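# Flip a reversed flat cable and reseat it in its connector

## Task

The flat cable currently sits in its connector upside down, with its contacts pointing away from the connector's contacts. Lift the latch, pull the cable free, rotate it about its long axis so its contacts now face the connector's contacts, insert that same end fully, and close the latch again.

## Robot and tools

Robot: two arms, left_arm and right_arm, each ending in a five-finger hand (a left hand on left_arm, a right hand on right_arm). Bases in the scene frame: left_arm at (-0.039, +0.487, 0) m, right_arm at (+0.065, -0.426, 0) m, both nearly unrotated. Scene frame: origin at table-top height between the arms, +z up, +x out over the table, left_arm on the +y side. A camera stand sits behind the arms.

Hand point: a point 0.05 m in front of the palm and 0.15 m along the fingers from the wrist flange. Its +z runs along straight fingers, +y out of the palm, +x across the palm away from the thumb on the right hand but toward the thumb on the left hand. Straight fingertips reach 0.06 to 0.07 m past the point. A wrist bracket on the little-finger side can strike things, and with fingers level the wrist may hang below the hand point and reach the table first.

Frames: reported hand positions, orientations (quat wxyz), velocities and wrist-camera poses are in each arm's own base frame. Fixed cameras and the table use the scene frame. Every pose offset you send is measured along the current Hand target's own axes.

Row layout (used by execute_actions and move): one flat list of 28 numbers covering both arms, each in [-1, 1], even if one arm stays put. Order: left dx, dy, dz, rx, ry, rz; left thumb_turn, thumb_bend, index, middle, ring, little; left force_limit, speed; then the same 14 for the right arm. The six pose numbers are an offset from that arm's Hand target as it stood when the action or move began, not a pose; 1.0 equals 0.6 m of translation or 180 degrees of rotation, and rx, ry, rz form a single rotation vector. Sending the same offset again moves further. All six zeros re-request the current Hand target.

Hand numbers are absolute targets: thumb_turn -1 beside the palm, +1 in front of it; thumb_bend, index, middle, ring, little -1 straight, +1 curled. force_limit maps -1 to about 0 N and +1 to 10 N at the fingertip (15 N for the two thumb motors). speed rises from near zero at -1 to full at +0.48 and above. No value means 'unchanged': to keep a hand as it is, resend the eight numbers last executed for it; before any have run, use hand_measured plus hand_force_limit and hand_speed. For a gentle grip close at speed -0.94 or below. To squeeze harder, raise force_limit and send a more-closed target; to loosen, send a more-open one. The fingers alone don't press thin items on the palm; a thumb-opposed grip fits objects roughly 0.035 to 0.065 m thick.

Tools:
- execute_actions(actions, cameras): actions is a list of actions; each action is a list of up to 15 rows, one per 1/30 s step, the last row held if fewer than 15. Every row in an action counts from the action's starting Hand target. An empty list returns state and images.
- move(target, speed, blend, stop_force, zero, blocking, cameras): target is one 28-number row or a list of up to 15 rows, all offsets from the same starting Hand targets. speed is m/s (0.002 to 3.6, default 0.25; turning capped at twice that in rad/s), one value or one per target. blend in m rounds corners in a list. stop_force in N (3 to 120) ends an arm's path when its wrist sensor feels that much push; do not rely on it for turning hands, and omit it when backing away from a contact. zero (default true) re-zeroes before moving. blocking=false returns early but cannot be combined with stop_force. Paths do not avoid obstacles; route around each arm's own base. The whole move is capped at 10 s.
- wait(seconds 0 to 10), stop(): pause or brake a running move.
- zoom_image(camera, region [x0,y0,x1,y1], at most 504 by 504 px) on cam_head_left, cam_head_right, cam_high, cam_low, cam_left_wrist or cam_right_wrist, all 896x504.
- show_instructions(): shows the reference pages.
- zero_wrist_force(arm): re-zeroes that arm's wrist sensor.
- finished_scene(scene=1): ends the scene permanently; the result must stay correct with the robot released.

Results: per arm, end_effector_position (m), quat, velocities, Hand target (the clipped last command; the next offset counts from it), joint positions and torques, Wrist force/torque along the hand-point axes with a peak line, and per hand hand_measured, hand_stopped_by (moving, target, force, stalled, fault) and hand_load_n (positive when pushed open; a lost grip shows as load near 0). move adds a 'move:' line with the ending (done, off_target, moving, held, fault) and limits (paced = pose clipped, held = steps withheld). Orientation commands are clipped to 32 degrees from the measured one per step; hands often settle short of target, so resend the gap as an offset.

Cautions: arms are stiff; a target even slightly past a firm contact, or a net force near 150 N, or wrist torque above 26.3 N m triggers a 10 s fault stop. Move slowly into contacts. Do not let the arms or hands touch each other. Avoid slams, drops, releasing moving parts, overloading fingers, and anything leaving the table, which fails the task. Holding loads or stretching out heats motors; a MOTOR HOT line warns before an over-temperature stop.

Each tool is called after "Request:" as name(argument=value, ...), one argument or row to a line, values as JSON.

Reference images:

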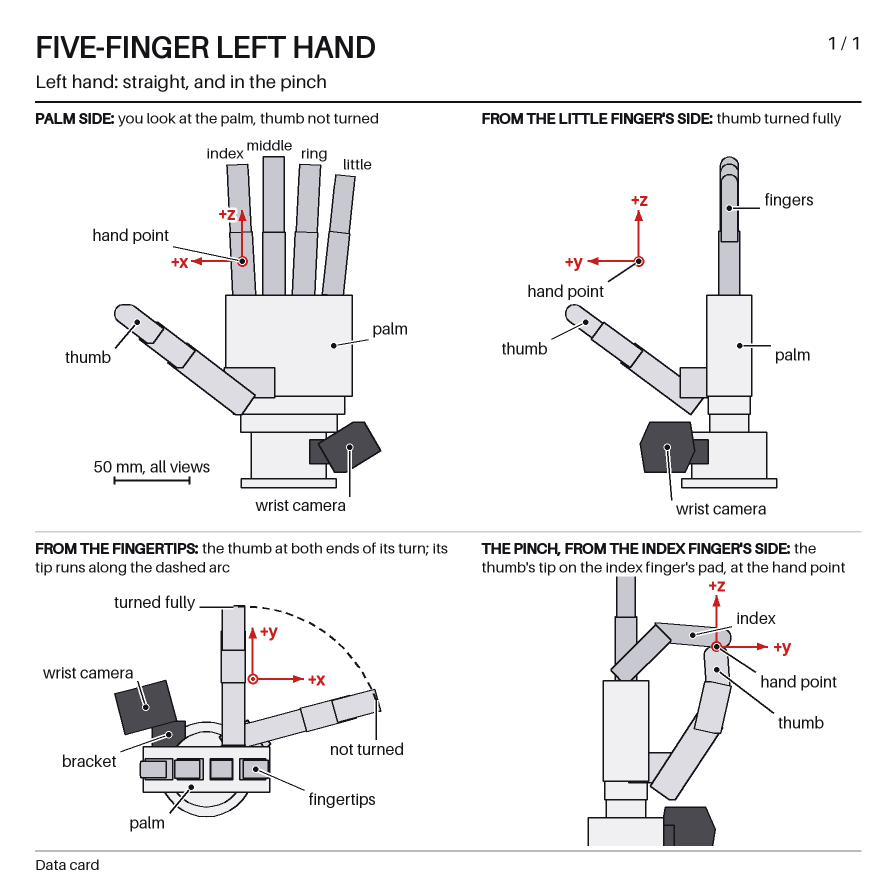

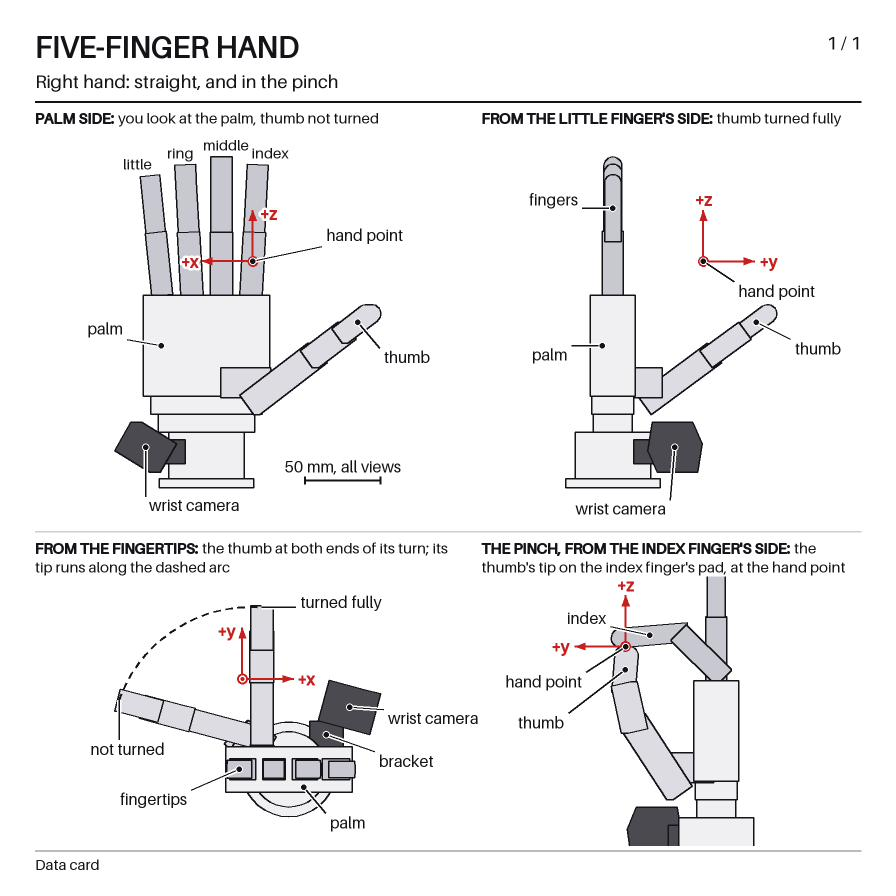

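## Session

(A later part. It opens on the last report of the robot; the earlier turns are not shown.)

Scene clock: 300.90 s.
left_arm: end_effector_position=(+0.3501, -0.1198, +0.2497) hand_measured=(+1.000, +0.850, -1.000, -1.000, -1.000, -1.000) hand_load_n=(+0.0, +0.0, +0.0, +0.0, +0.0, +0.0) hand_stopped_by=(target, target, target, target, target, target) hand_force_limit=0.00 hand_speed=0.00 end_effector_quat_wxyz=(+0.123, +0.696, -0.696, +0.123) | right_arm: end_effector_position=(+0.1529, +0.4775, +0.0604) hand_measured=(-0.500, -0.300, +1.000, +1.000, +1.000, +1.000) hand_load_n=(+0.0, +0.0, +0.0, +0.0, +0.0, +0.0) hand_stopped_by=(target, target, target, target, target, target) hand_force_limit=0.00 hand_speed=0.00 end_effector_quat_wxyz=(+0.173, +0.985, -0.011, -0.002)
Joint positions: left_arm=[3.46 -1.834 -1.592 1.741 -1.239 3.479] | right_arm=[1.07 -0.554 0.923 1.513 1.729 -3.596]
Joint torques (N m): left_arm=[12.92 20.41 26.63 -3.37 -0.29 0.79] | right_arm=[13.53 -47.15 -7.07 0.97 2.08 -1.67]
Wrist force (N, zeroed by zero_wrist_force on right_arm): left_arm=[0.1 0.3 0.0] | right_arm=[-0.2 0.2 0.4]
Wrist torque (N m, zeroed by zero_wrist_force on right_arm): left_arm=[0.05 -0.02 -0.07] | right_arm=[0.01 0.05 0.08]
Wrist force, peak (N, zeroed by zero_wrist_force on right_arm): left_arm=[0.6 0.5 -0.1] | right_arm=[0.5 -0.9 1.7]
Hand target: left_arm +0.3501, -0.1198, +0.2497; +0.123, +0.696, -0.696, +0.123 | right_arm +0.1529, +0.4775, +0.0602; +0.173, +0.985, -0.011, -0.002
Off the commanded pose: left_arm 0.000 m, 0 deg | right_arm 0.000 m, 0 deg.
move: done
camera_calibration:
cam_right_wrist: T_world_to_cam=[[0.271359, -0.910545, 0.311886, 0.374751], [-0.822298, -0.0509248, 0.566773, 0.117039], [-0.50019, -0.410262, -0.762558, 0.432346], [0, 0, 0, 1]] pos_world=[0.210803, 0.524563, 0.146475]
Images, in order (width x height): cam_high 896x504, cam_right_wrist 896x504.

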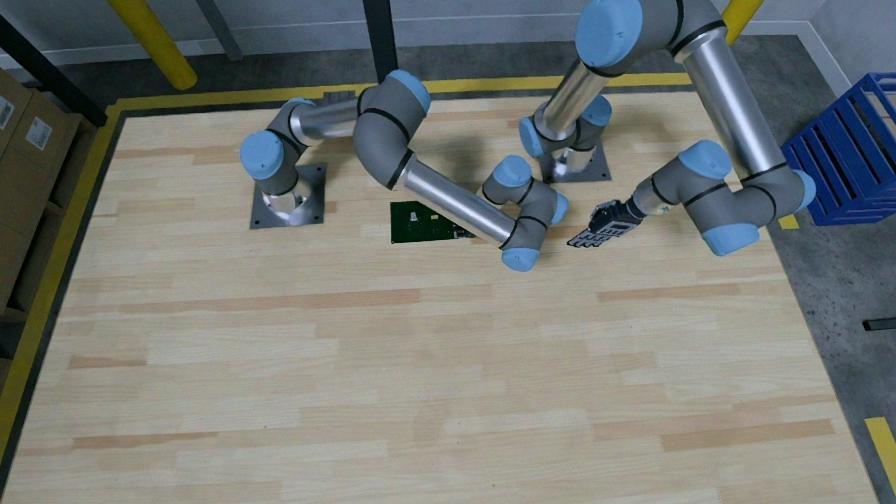

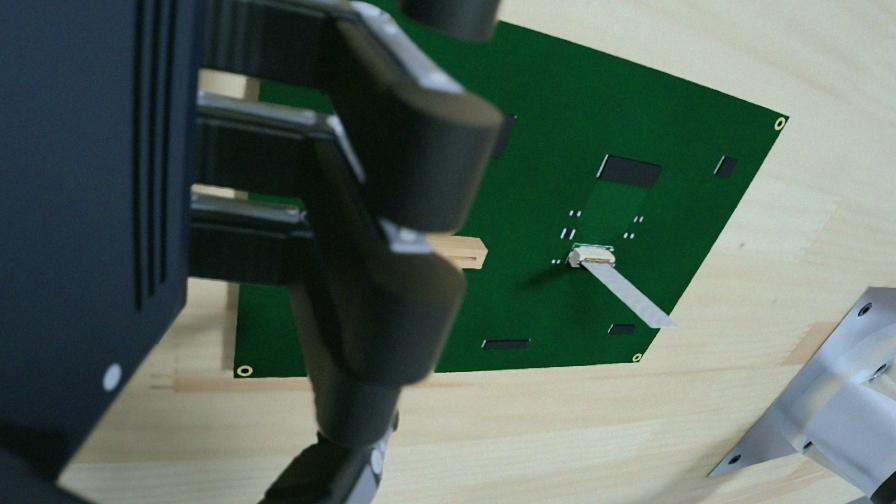

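Request:
move(
  target=[
    [0,0,0,0,0,0,1,0.85,-1,-1,-1,-1,0,0,0,0.0228,-0.0627,0,0,0,-0.5,-0.3,1,1,1,1,0,0],
    [0,0,0,0,0,0,1,0.85,-1,-1,-1,-1,0,0,-0.0135,0.2002,0.0023,0,0,0,-0.5,-0.3,1,1,1,1,0,0],
  ],
  cameras=["cam_right_wrist","cam_high","cam_left_wrist"],
  speed=0.2,
  blend=[0.02,0],
)

Scene clock: 306.63 s.
left_arm: end_effector_position=(+0.3501, -0.1198, +0.2497) hand_measured=(+1.000, +0.850, -1.000, -1.000, -1.000, -1.000) hand_load_n=(+0.0, +0.0, +0.0, +0.0, +0.0, +0.0) hand_stopped_by=(target, target, target, target, target, target) hand_force_limit=0.00 hand_speed=0.00 end_effector_quat_wxyz=(+0.123, +0.696, -0.696, +0.123) | right_arm: end_effector_position=(+0.1424, +0.3644, +0.0999) hand_measured=(-0.500, -0.300, +1.000, +1.000, +1.000, +1.000) hand_load_n=(+0.0, +0.0, +0.0, +0.0, +0.0, +0.0) hand_stopped_by=(target, target, target, target, target, target) hand_force_limit=0.00 hand_speed=0.00 end_effector_quat_wxyz=(+0.173, +0.985, -0.011, -0.002)
Joint positions: left_arm=[3.46 -1.834 -1.592 1.741 -1.239 3.479] | right_arm=[0.984 -0.862 1.397 1.333 1.755 -3.679]
Joint torques (N m): left_arm=[13.91 20.55 26.62 -3.61 0.1 1.03] | right_arm=[-13.51 -51.27 -5.84 1.23 1.68 -1.49]
Wrist force (N, zeroed by zero_wrist_force on right_arm): left_arm=[0.3 0.2 0.2] | right_arm=[-0.1 -0.1 0.7]
Wrist torque (N m, zeroed by zero_wrist_force on right_arm): left_arm=[0.01 -0.04 -0.06] | right_arm=[-0.03 0.01 0.06]
Wrist force, peak (N, zeroed by zero_wrist_force on right_arm): left_arm=[0.6 0.2 0.2] | right_arm=[-0.1 -0.2 1.5]
Hand target: left_arm +0.3501, -0.1198, +0.2497; +0.123, +0.696, -0.696, +0.123 | right_arm +0.1423, +0.3643, +0.0999; +0.173, +0.985, -0.011, -0.002
Off the commanded pose: left_arm 0.000 m, 0 deg | right_arm 0.000 m, 0 deg.
move: done
camera_calibration:
cam_left_wrist: T_world_to_cam=[[0.967034, -0.248448, 0.0558473, -0.382338], [-0.202299, -0.616334, 0.761057, -0.191353], [-0.154662, -0.747266, -0.646277, 0.240617], [0, 0, 0, 1]] pos_world=[0.368238, -0.0331231, 0.322488]
cam_right_wrist: T_world_to_cam=[[0.271404, -0.910507, 0.311956, 0.262261], [-0.822296, -0.0509221, 0.566777, 0.080255], [-0.500169, -0.410346, -0.762527, 0.410838], [0, 0, 0, 1]] pos_world=[0.200303, 0.411463, 0.185974]
Images, in order (width x height): cam_high 896x504, cam_left_wrist 896x504, cam_right_wrist 896x504.

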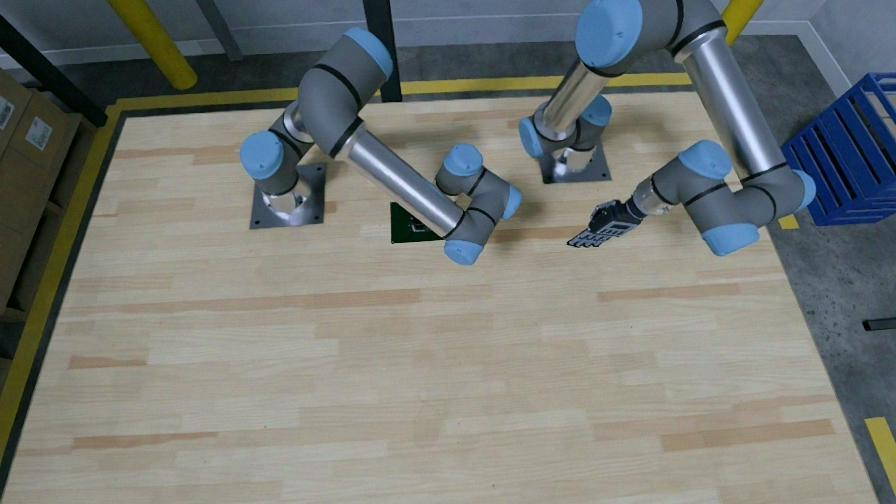

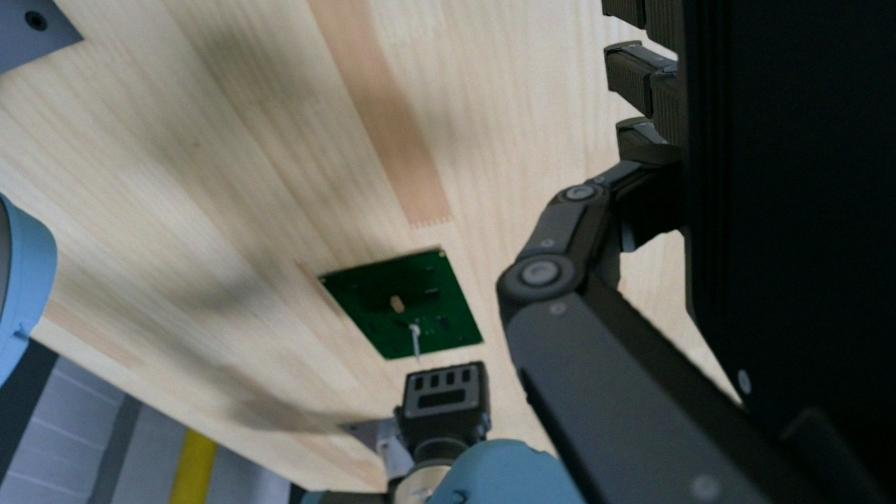

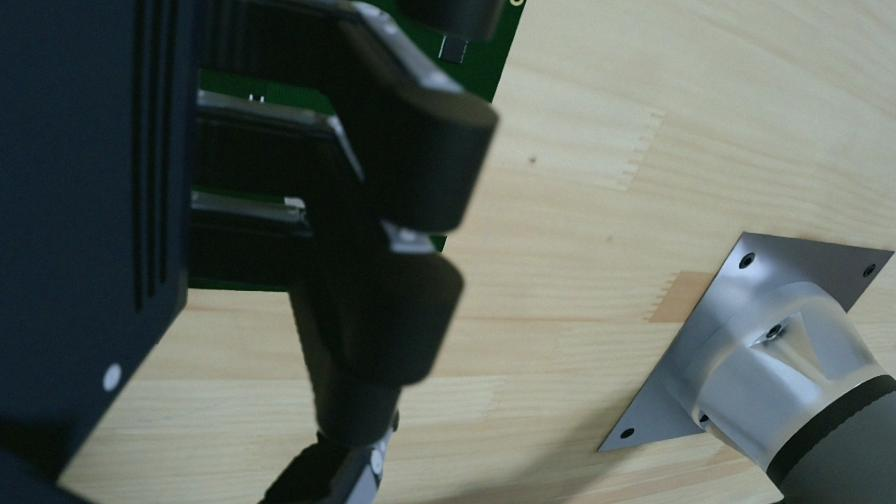

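Request:
move(
  target=[0,0,0,0,0,0,1,0.85,-1,-1,-1,-1,0,0,0,-0.0359,0.0987,0,0,0,-0.5,-0.3,1,1,1,1,0,0],
  cameras=["cam_right_wrist","cam_high","cam_head_left","cam_head_right"],
  speed=0.03,
  stop_force=3,
)

Scene clock: 311.53 s.
left_arm: end_effector_position=(+0.3501, -0.1198, +0.2497) hand_measured=(+1.000, +0.850, -1.000, -1.000, -1.000, -1.000) hand_load_n=(+0.0, +0.0, +0.0, +0.0, +0.0, +0.0) hand_stopped_by=(target, target, target, target, target, target) hand_force_limit=0.00 hand_speed=0.00 end_effector_quat_wxyz=(+0.123, +0.696, -0.696, +0.123) | right_arm: end_effector_position=(+0.1424, +0.3643, +0.0369) hand_measured=(-0.500, -0.300, +1.000, +1.000, +1.000, +1.000) hand_load_n=(+0.0, -0.5, +0.0, +0.0, +0.0, +0.0) hand_stopped_by=(target, target, target, target, target, target) hand_force_limit=0.00 hand_speed=0.00 end_effector_quat_wxyz=(+0.173, +0.985, -0.011, -0.002)
Joint positions: left_arm=[3.46 -1.834 -1.592 1.741 -1.239 3.479] | right_arm=[0.984 -0.778 1.432 1.214 1.755 -3.679]
Joint torques (N m): left_arm=[10.97 20.71 24.79 -3.47 0.91 1.1] | right_arm=[-12.62 -36.44 -3.97 1.31 0.81 -1.56]
Wrist force (N, zeroed by zero_wrist_force on right_arm): left_arm=[0.2 0.0 0.3] | right_arm=[-0.2 -0.2 0.4]
Wrist torque (N m, zeroed by zero_wrist_force on right_arm): left_arm=[-0.01 -0.02 -0.06] | right_arm=[-0.06 0.02 0.05]
Wrist force, peak (N, zeroed by zero_wrist_force on right_arm): left_arm=[0.4 0.6 0.3] | right_arm=[-0.2 -0.1 1.0]
Hand target: left_arm +0.3501, -0.1198, +0.2497; +0.123, +0.696, -0.696, +0.123 | right_arm +0.1424, +0.3643, +0.0369; +0.173, +0.985, -0.011, -0.002
Off the commanded pose: left_arm 0.000 m, 0 deg | right_arm 0.000 m, 0 deg.
move: done
camera_calibration:
cam_right_wrist: T_world_to_cam=[[0.271434, -0.91054, 0.311835, 0.281968], [-0.822274, -0.0510079, 0.566802, 0.116046], [-0.500189, -0.410263, -0.762558, 0.362697], [0, 0, 0, 1]] pos_world=[0.200303, 0.411463, 0.122875]
Images, in order (width x height): cam_head_left 896x504, cam_head_right 896x504, cam_high 896x504, cam_right_wrist 896x504.

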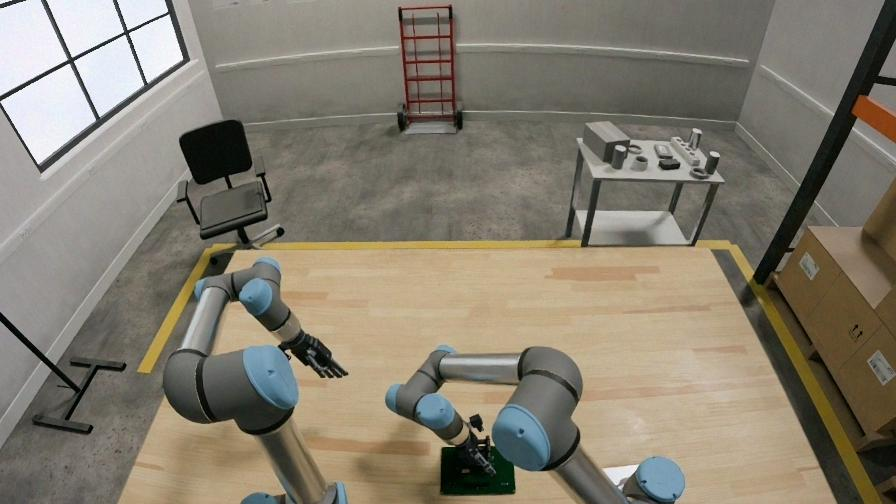

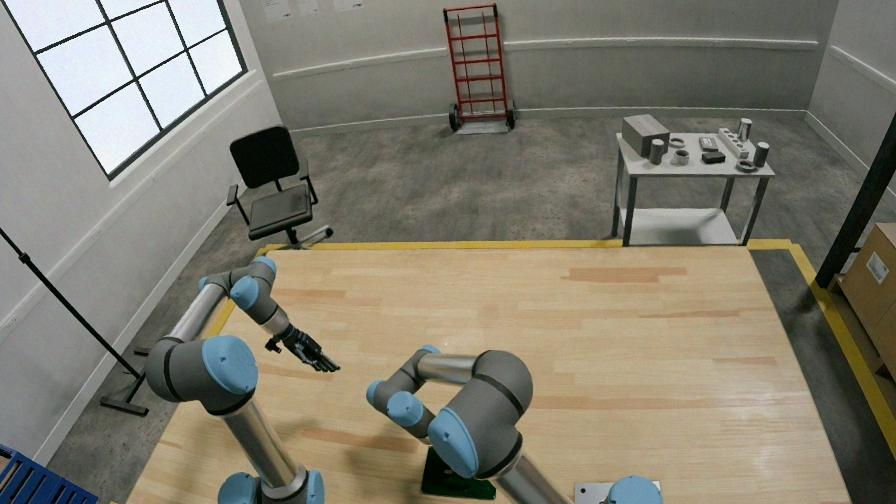

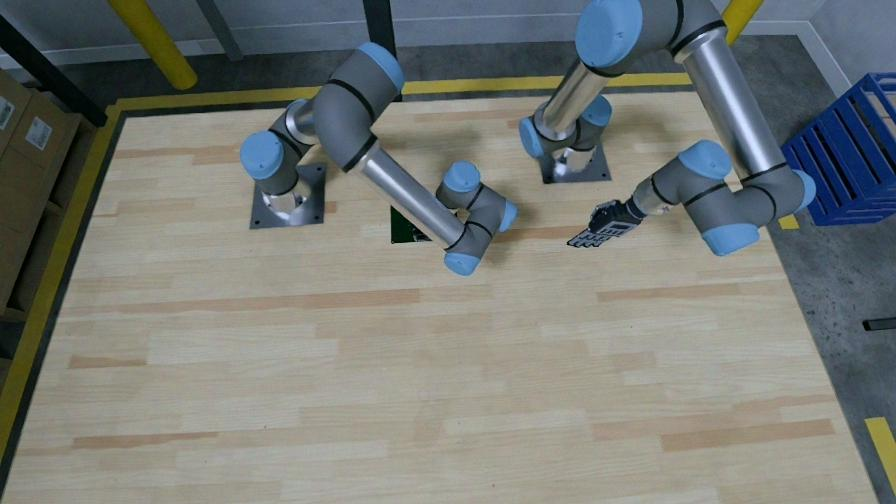

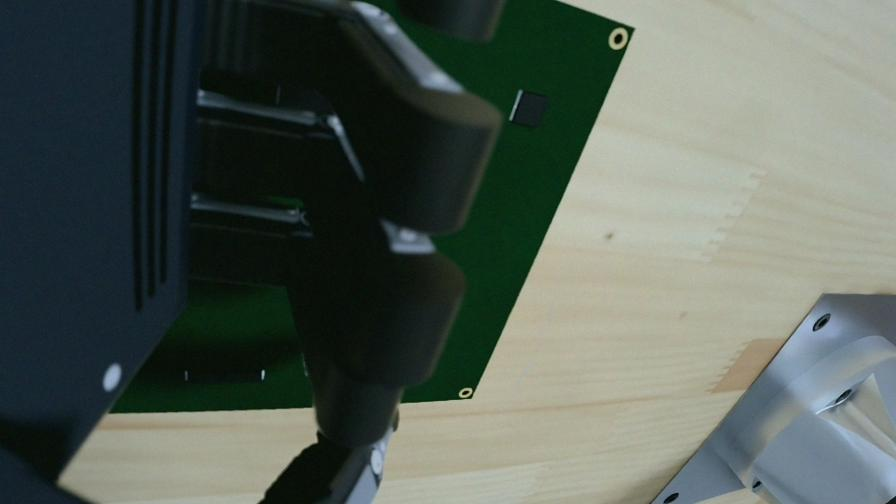

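Request:
zoom_image(
  camera="cam_head_left",
  region=[436, 430, 526, 504],
)

Request:
zoom_image(
  camera="cam_head_right",
  region=[412, 430, 512, 504],
)

Scaled by 5.600 from the camera's 896x504 image, which has a finer 1280x720 frame.

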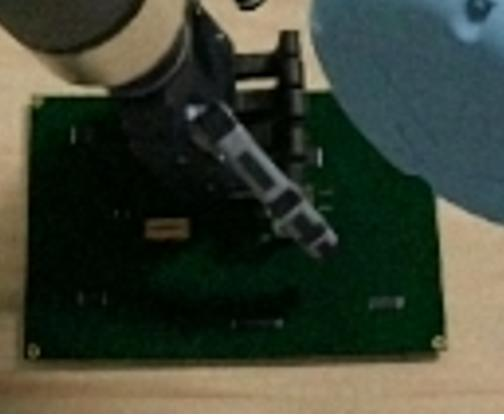

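Scaled by 5.040 from the camera's 896x504 image, which has a finer 1280x720 frame.

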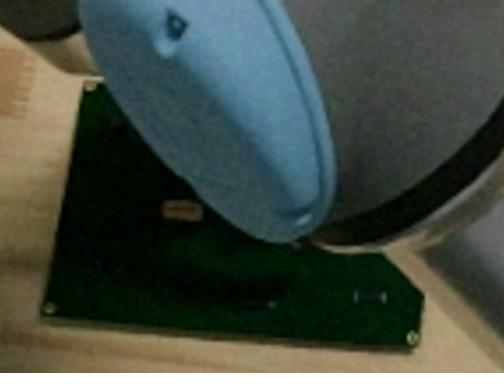

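Request:
move(
  target=[0,0,0,0,0,0,1,0.85,-1,-1,-1,-1,0,0,-0.0067,0.0001,0,0,0,0,-0.5,-0.3,1,1,1,1,0,0],
  cameras=[],
  speed=0.01,
  stop_force=3,
)

Request:
move(
  target=[0,0,0,0,0,0,1,0.85,-1,-1,-1,-1,0,0,0,0,0,0,0,0,-0.5,0.5,1,1,1,1,-0.3,-0.8],
  cameras=["cam_head_left","cam_right_wrist"],
)

Request:
zoom_image(
  camera="cam_head_left",
  region=[436, 430, 526, 504],
)

Scene clock: 314.23 s.
left_arm: end_effector_position=(+0.3501, -0.1198, +0.2497) hand_measured=(+1.000, +0.850, -1.000, -1.000, -1.000, -1.000) hand_load_n=(+0.0, +0.0, +0.0, +0.0, +0.0, +0.0) hand_stopped_by=(target, target, target, target, target, target) hand_force_limit=0.00 hand_speed=0.00 end_effector_quat_wxyz=(+0.123, +0.696, -0.696, +0.123) | right_arm: end_effector_position=(+0.1384, +0.3643, +0.0369) hand_measured=(-0.500, -0.300, +1.000, +1.000, +1.000, +1.000) hand_load_n=(+0.0, -0.5, +0.0, +0.0, +0.0, +0.0) hand_stopped_by=(target, target, target, target, target, target) hand_force_limit=0.00 hand_speed=0.00 end_effector_quat_wxyz=(+0.173, +0.985, -0.011, -0.002)
Joint positions: left_arm=[3.46 -1.834 -1.592 1.741 -1.239 3.479] | right_arm=[0.991 -0.781 1.437 1.213 1.753 -3.673]
Joint torques (N m): left_arm=[12.47 20.16 26.08 -3.69 0.91 1.23] | right_arm=[14.52 -52.36 -3.68 1.49 -1.39 1.29]
Wrist force (N, zeroed by zero_wrist_force on right_arm): left_arm=[0.2 0.3 0.3] | right_arm=[-0.2 -0.3 0.3]
Wrist torque (N m, zeroed by zero_wrist_force on right_arm): left_arm=[0.03 -0.02 -0.07] | right_arm=[-0.06 0.03 -0.06]
Wrist force, peak (N, zeroed by zero_wrist_force on right_arm): left_arm=[0.4 0.5 0.1] | right_arm=[-0.2 -0.4 0.9]
Hand target: left_arm +0.3501, -0.1198, +0.2497; +0.123, +0.696, -0.696, +0.123 | right_arm +0.1384, +0.3643, +0.0369; +0.173, +0.985, -0.011, -0.002
Off the commanded pose: left_arm 0.000 m, 0 deg | right_arm 0.000 m, 0 deg.
move: done
No camera images: "cameras" was empty.

Scene clock: 316.53 s.
left_arm: end_effector_position=(+0.3501, -0.1198, +0.2497) hand_measured=(+1.000, +0.850, -1.000, -1.000, -1.000, -1.000) hand_load_n=(+0.0, +0.0, +0.0, +0.0, +0.0, +0.0) hand_stopped_by=(target, target, target, target, target, target) hand_force_limit=0.00 hand_speed=0.00 end_effector_quat_wxyz=(+0.123, +0.696, -0.696, +0.123) | right_arm: end_effector_position=(+0.1384, +0.3643, +0.0369) hand_measured=(-0.500, +0.276, +1.000, +1.000, +1.000, +1.000) hand_load_n=(+1.0, +6.0, +0.0, +0.0, +0.5, +0.0) hand_stopped_by=(target, force, target, target, target, target) hand_force_limit=-0.30 hand_speed=-0.80 end_effector_quat_wxyz=(+0.173, +0.985, -0.011, -0.002)
Joint positions: left_arm=[3.46 -1.834 -1.592 1.741 -1.239 3.479] | right_arm=[0.991 -0.781 1.437 1.213 1.753 -3.673]
Joint torques (N m): left_arm=[12.24 21.51 26.79 -3.58 0.96 1.3] | right_arm=[14.26 -52.23 -4.61 1.19 -1.33 1.32]
Wrist force (N, zeroed by zero_wrist_force on right_arm): left_arm=[0.5 0.2 0.3] | right_arm=[0.1 -0.1 0.5]
Wrist torque (N m, zeroed by zero_wrist_force on right_arm): left_arm=[0.03 -0.07 -0.05] | right_arm=[-0.07 -0.05 -0.04]
Wrist force, peak (N, zeroed by zero_wrist_force on right_arm): left_arm=[0.6 0.2 0.1] | right_arm=[-0.6 0.2 0.9]
Hand target: left_arm +0.3501, -0.1198, +0.2497; +0.123, +0.696, -0.696, +0.123 | right_arm +0.1384, +0.3643, +0.0369; +0.173, +0.985, -0.011, -0.002
Off the commanded pose: left_arm 0.000 m, 0 deg | right_arm 0.000 m, 0 deg.
move: done
camera_calibration:
cam_right_wrist: T_world_to_cam=[[0.271479, -0.910502, 0.311905, 0.28299], [-0.822271, -0.0510052, 0.566806, 0.112698], [-0.500169, -0.410346, -0.762527, 0.360798], [0, 0, 0, 1]] pos_world=[0.196303, 0.411463, 0.122974]
Images, in order (width x height): cam_head_left 896x504, cam_right_wrist 896x504.

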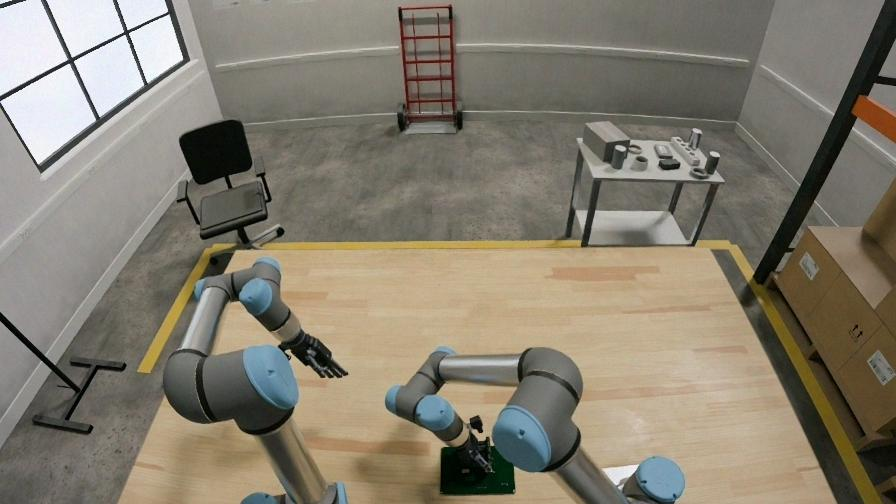

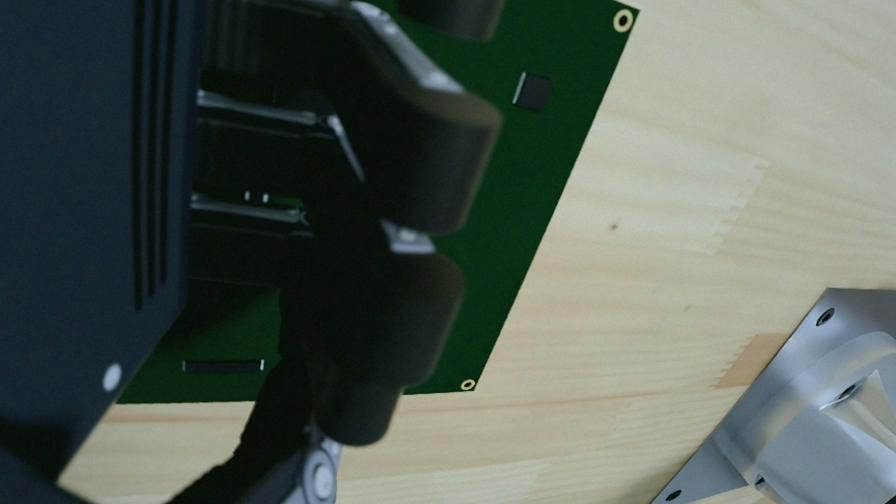

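Scaled by 5.600 from the camera's 896x504 image, which has a finer 1280x720 frame.

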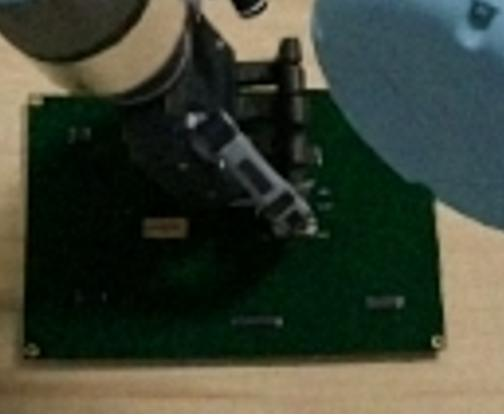

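Request:
zero_wrist_force(
  arm="right_arm",
)

Request:
move(
  target=[0,0,0,0,0,0,1,0.85,-1,-1,-1,-1,0,0,0,0.0034,-0.0094,0,0,0,-0.5,0.5,1,1,1,1,-0.3,-0.8],
  cameras=["cam_head_left","cam_right_wrist"],
  speed=0.005,
  stop_force=3,
)

Request:
zoom_image(
  camera="cam_head_left",
  region=[436, 430, 526, 504],
)

Wrist force sensor zeroed.

Scene clock: 319.27 s.
left_arm: end_effector_position=(+0.3501, -0.1198, +0.2497) hand_measured=(+1.000, +0.850, -1.000, -1.000, -1.000, -1.000) hand_load_n=(+0.0, +0.0, +0.0, +0.0, +0.0, +0.0) hand_stopped_by=(target, target, target, target, target, target) hand_force_limit=0.00 hand_speed=0.00 end_effector_quat_wxyz=(+0.123, +0.696, -0.696, +0.123) | right_arm: end_effector_position=(+0.1384, +0.3644, +0.0429) hand_measured=(-0.500, +0.276, +1.000, +1.000, +1.000, +1.000) hand_load_n=(+1.0, +6.0, +0.0, +0.0, +0.0, +0.0) hand_stopped_by=(target, force, target, target, target, target) hand_force_limit=-0.30 hand_speed=-0.80 end_effector_quat_wxyz=(+0.173, +0.985, -0.011, -0.002)
Joint positions: left_arm=[3.46 -1.834 -1.592 1.741 -1.239 3.479] | right_arm=[0.991 -0.789 1.435 1.224 1.753 -3.673]
Joint torques (N m): left_arm=[12.18 20.48 27.73 -3.64 0.93 1.14] | right_arm=[14.19 -52.43 -22.21 4.41 -1.38 1.25]
Wrist force (N, zeroed by zero_wrist_force on right_arm): left_arm=[0.4 0.2 0.1] | right_arm=[-0.4 -0.3 0.1]
Wrist torque (N m, zeroed by zero_wrist_force on right_arm): left_arm=[0.04 -0.06 -0.06] | right_arm=[0.00 0.08 -0.03]
Wrist force, peak (N, zeroed by zero_wrist_force on right_arm): left_arm=[0.6 0.1 0.3] | right_arm=[-0.1 -0.4 0.9]
Hand target: left_arm +0.3501, -0.1198, +0.2497; +0.123, +0.696, -0.696, +0.123 | right_arm +0.1384, +0.3644, +0.0429; +0.173, +0.985, -0.011, -0.002
Off the commanded pose: left_arm 0.000 m, 0 deg | right_arm 0.000 m, 0 deg.
move: done
camera_calibration:
cam_right_wrist: T_world_to_cam=[[0.271479, -0.910502, 0.311905, 0.281118], [-0.822271, -0.0510052, 0.566806, 0.109298], [-0.500169, -0.410346, -0.762527, 0.365373], [0, 0, 0, 1]] pos_world=[0.196303, 0.411463, 0.128974]
Images, in order (width x height): cam_head_left 896x504, cam_right_wrist 896x504.

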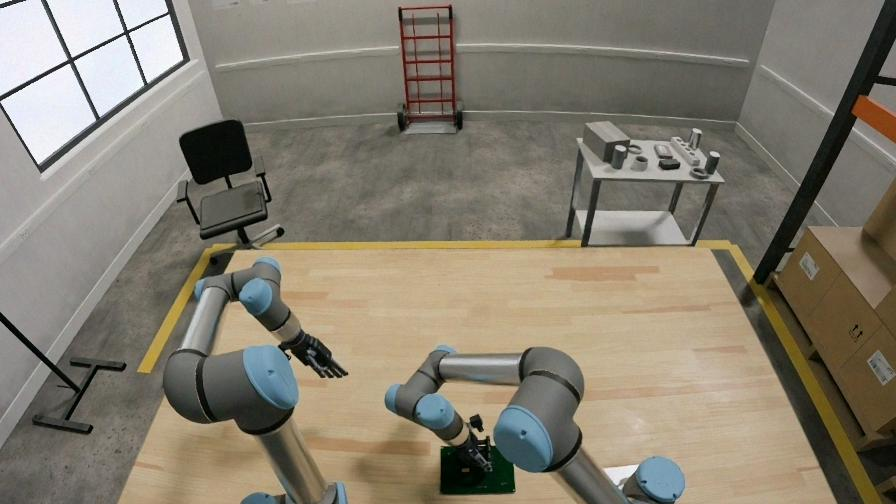

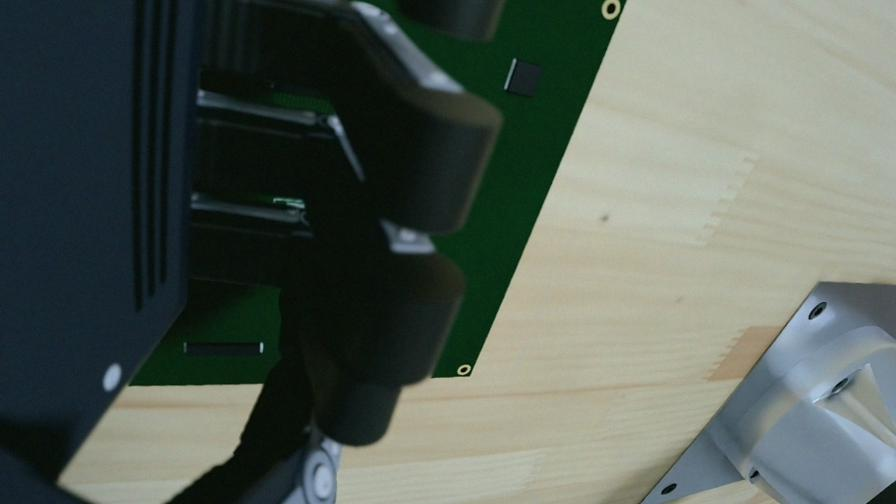

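Scaled by 5.600 from the camera's 896x504 image, which has a finer 1280x720 frame.

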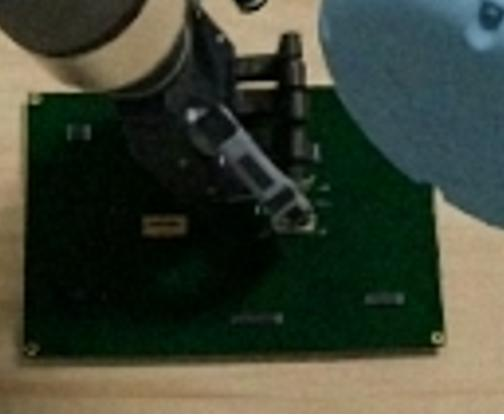

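Request:
move(
  target=[0,0,0,0,0,0,1,0.85,-1,-1,-1,-1,0,0,0,0.0456,-0.1253,0,0,0,-0.5,0.5,1,1,1,1,-0.3,-0.8],
  cameras=["cam_head_left","cam_right_wrist","cam_left_wrist","cam_high"],
  speed=0.04,
)

Request:
zoom_image(
  camera="cam_head_left",
  region=[436, 400, 546, 504],
)

Request:
zoom_image(
  camera="cam_left_wrist",
  region=[300, 230, 520, 450],
)

Scene clock: 322.57 s.
left_arm: end_effector_position=(+0.3501, -0.1198, +0.2497) hand_measured=(+1.000, +0.850, -1.000, -1.000, -1.000, -1.000) hand_load_n=(+0.0, +0.0, +0.0, +0.0, +0.0, +0.0) hand_stopped_by=(target, target, target, target, target, target) hand_force_limit=0.00 hand_speed=0.00 end_effector_quat_wxyz=(+0.123, +0.696, -0.696, +0.123) | right_arm: end_effector_position=(+0.1383, +0.3643, +0.1227) hand_measured=(-0.500, +0.276, +1.000, +1.000, +1.000, +1.000) hand_load_n=(+1.0, +6.0, +0.0, +0.0, +0.0, +0.0) hand_stopped_by=(target, force, target, target, target, target) hand_force_limit=-0.30 hand_speed=-0.80 end_effector_quat_wxyz=(+0.173, +0.985, -0.011, -0.002)
Joint positions: left_arm=[3.46 -1.834 -1.592 1.741 -1.239 3.479] | right_arm=[0.991 -0.892 1.384 1.377 1.753 -3.673]
Joint torques (N m): left_arm=[10.5 20.5 26.48 -3.37 1.13 1.2] | right_arm=[14.08 -50.5 -23.23 4.36 -1.46 1.3]
Wrist force (N, zeroed by zero_wrist_force on right_arm): left_arm=[0.2 0.2 0.0] | right_arm=[0.0 0.2 0.1]
Wrist torque (N m, zeroed by zero_wrist_force on right_arm): left_arm=[0.03 -0.03 -0.06] | right_arm=[0.07 0.03 0.02]
Wrist force, peak (N, zeroed by zero_wrist_force on right_arm): left_arm=[0.5 0.4 0.1] | right_arm=[-0.3 -0.3 0.5]
Hand target: left_arm +0.3501, -0.1198, +0.2497; +0.123, +0.696, -0.696, +0.123 | right_arm +0.1383, +0.3643, +0.1229; +0.173, +0.985, -0.011, -0.002
Off the commanded pose: left_arm 0.000 m, 0 deg | right_arm 0.000 m, 0 deg.
move: done
camera_calibration:
cam_left_wrist: T_world_to_cam=[[0.967034, -0.248448, 0.0558473, -0.382338], [-0.202299, -0.616334, 0.761057, -0.191353], [-0.154662, -0.747266, -0.646277, 0.240617], [0, 0, 0, 1]] pos_world=[0.368238, -0.0331231, 0.322488]
cam_right_wrist: T_world_to_cam=[[0.271479, -0.910502, 0.311905, 0.256255], [-0.822271, -0.0510052, 0.566806, 0.0639843], [-0.500169, -0.410346, -0.762527, 0.426173], [0, 0, 0, 1]] pos_world=[0.196203, 0.411463, 0.208774]
Images, in order (width x height): cam_head_left 896x504, cam_high 896x504, cam_left_wrist 896x504, cam_right_wrist 896x504.

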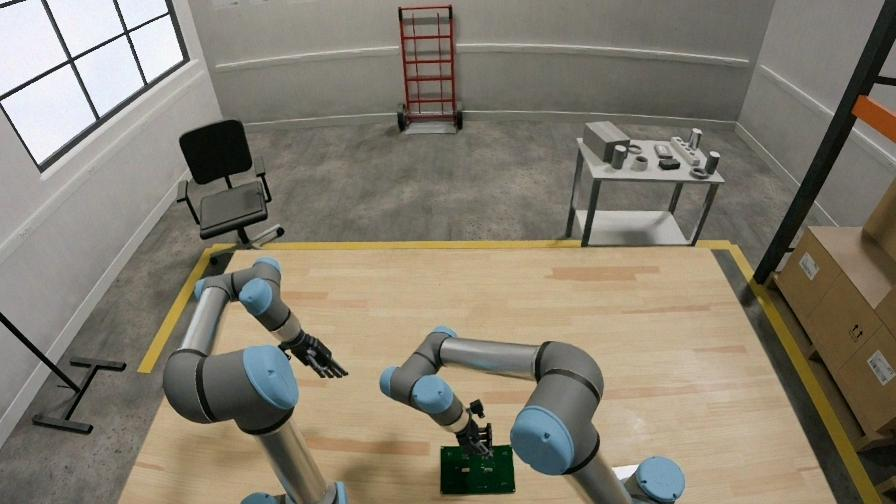

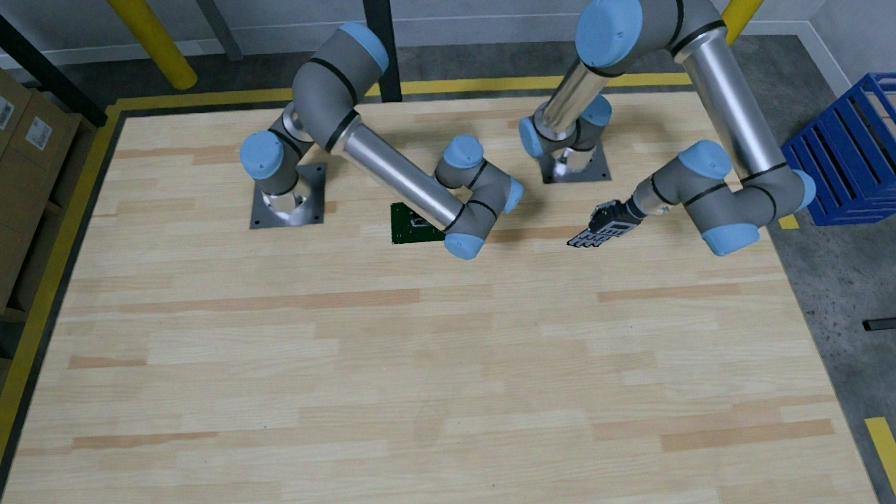

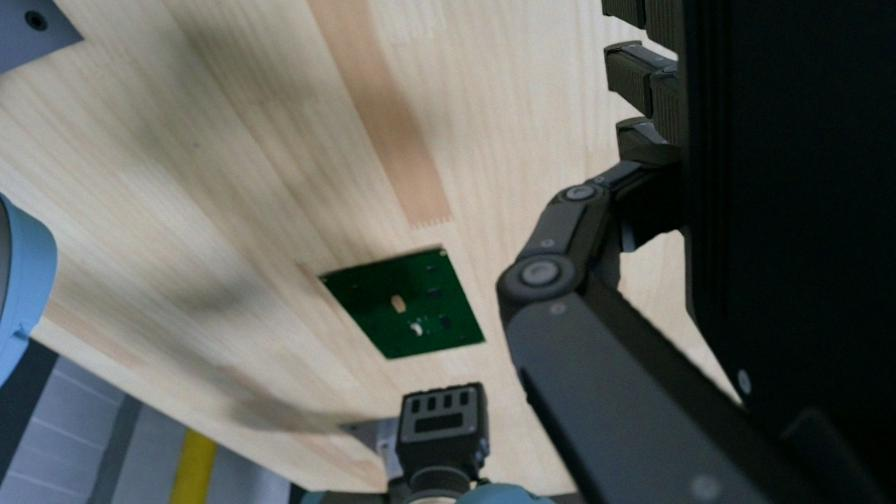

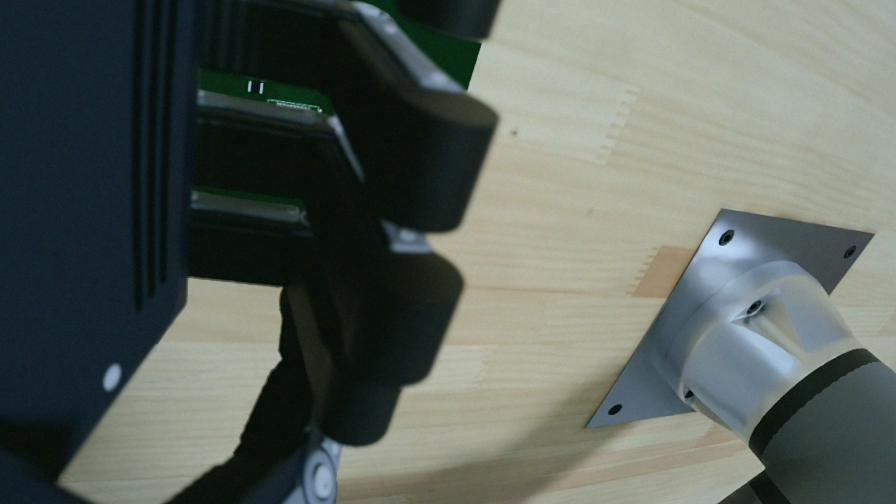

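Scaled by 4.582 from the camera's 896x504 image, which has a finer 1280x720 frame.

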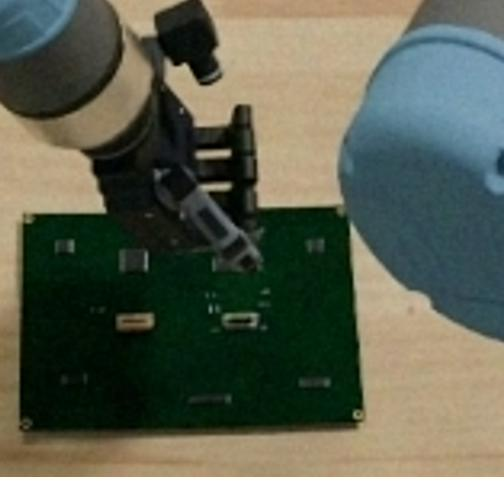

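Scaled by 2.291 from the camera's 896x504 image, which has a finer 1280x720 frame.

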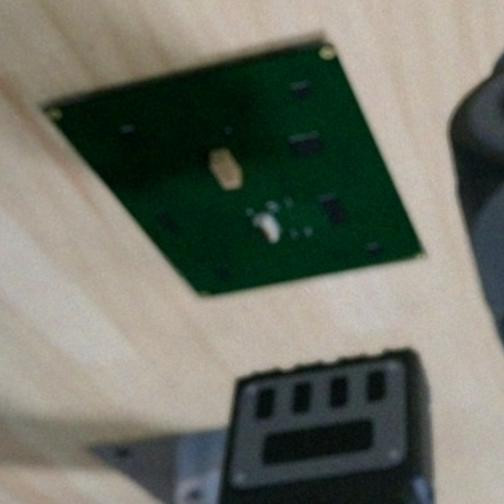

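Request:
move(
  target=[
    [0,0,0,0,0,0,1,0.85,-1,-1,-1,-1,0,0,0,0.0553,-0.1521,0,0,0,-0.5,0.5,1,1,1,1,-0.3,-0.8],
    [0,0,0,0,0,0,1,0.85,-1,-1,-1,-1,0,0,-0.031,0.0313,-0.1609,0,-0.171,0.47,-0.5,0.5,1,1,1,1,-0.3,-0.8],
    [0,0,0,0,0,0,1,0.85,-1,-1,-1,-1,0,0,-0.0367,-0.0235,-0.1453,0,0.342,-0.94,-0.5,0.5,1,1,1,1,-0.3,-0.8],
  ],
  cameras=["cam_left_wrist","cam_high"],
  speed=0.25,
  blend=[0.02,0.01,0],
)

Request:
zoom_image(
  camera="cam_left_wrist",
  region=[300, 230, 520, 450],
)

Scene clock: 332.93 s.
left_arm: end_effector_position=(+0.3501, -0.1198, +0.2497) hand_measured=(+1.000, +0.850, -1.000, -1.000, -1.000, -1.000) hand_load_n=(+0.0, +0.0, +0.0, +0.0, +0.0, +0.0) hand_stopped_by=(target, target, target, target, target, target) hand_force_limit=0.00 hand_speed=0.00 end_effector_quat_wxyz=(+0.123, +0.696, -0.696, +0.123) | right_arm: end_effector_position=(+0.1172, +0.4078, +0.2000) hand_measured=(-0.500, +0.276, +1.000, +1.000, +1.000, +1.000) hand_load_n=(+1.0, +6.0, +0.0, +0.0, +0.0, +0.0) hand_stopped_by=(target, force, target, target, target, target) hand_force_limit=-0.30 hand_speed=-0.80 end_effector_quat_wxyz=(+0.002, +0.010, +0.985, +0.174)
Joint positions: left_arm=[3.46 -1.834 -1.592 1.741 -1.239 3.479] | right_arm=[0.769 -1.622 2.008 0.932 1.328 -0.75]
Joint torques (N m): left_arm=[12.03 21.22 25.29 -3.38 0.87 1.01] | right_arm=[12.62 -7.64 -25.24 0.55 1.18 1.21]
Wrist force (N, zeroed by zero_wrist_force on right_arm): left_arm=[0.4 0.2 0.1] | right_arm=[0.0 -0.2 0.0]
Wrist torque (N m, zeroed by zero_wrist_force on right_arm): left_arm=[0.04 -0.06 -0.06] | right_arm=[0.02 0.01 -0.01]
Wrist force, peak (N, zeroed by zero_wrist_force on right_arm): left_arm=[0.7 0.3 0.2] | right_arm=[-0.5 -0.5 1.0]
Hand target: left_arm +0.3501, -0.1198, +0.2497; +0.123, +0.696, -0.696, +0.123 | right_arm +0.1172, +0.4078, +0.2000; +0.002, +0.010, +0.985, +0.174
Off the commanded pose: left_arm 0.000 m, 0 deg | right_arm 0.000 m, 0 deg.
move: done
camera_calibration:
cam_left_wrist: T_world_to_cam=[[0.967034, -0.248448, 0.0558473, -0.382338], [-0.202299, -0.616334, 0.761057, -0.191353], [-0.154662, -0.747266, -0.646277, 0.240617], [0, 0, 0, 1]] pos_world=[0.368238, -0.0331231, 0.322488]
Images, in order (width x height): cam_high 896x504, cam_left_wrist 896x504.

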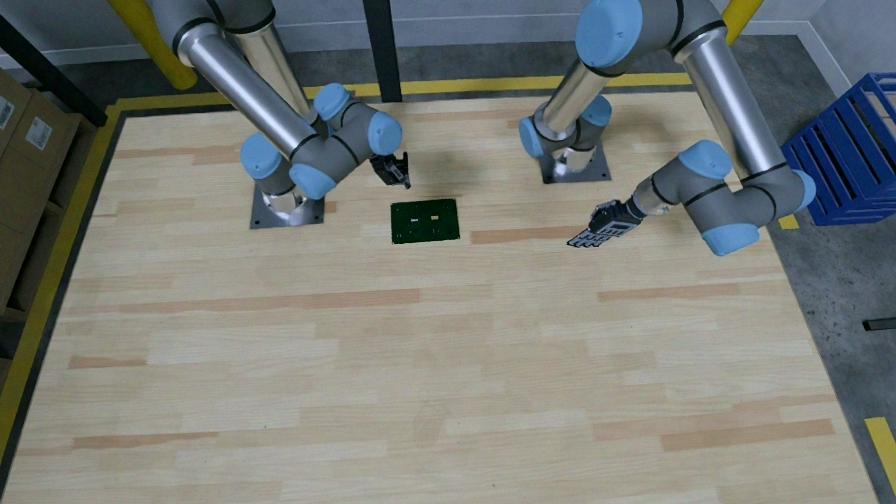

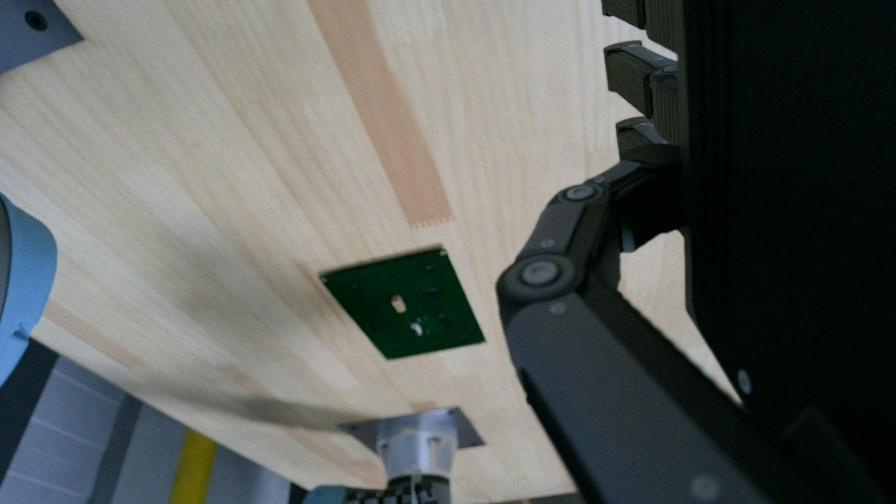

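Scaled by 2.291 from the camera's 896x504 image, which has a finer 1280x720 frame.

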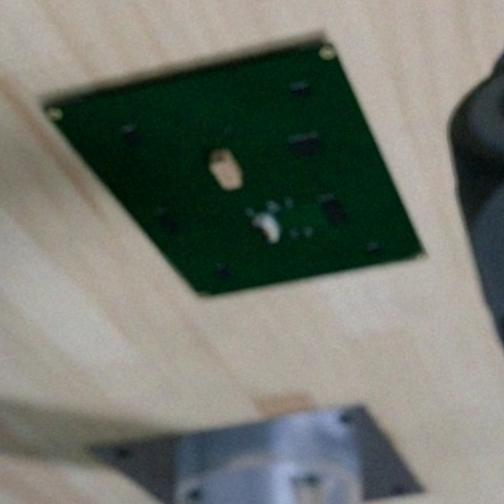

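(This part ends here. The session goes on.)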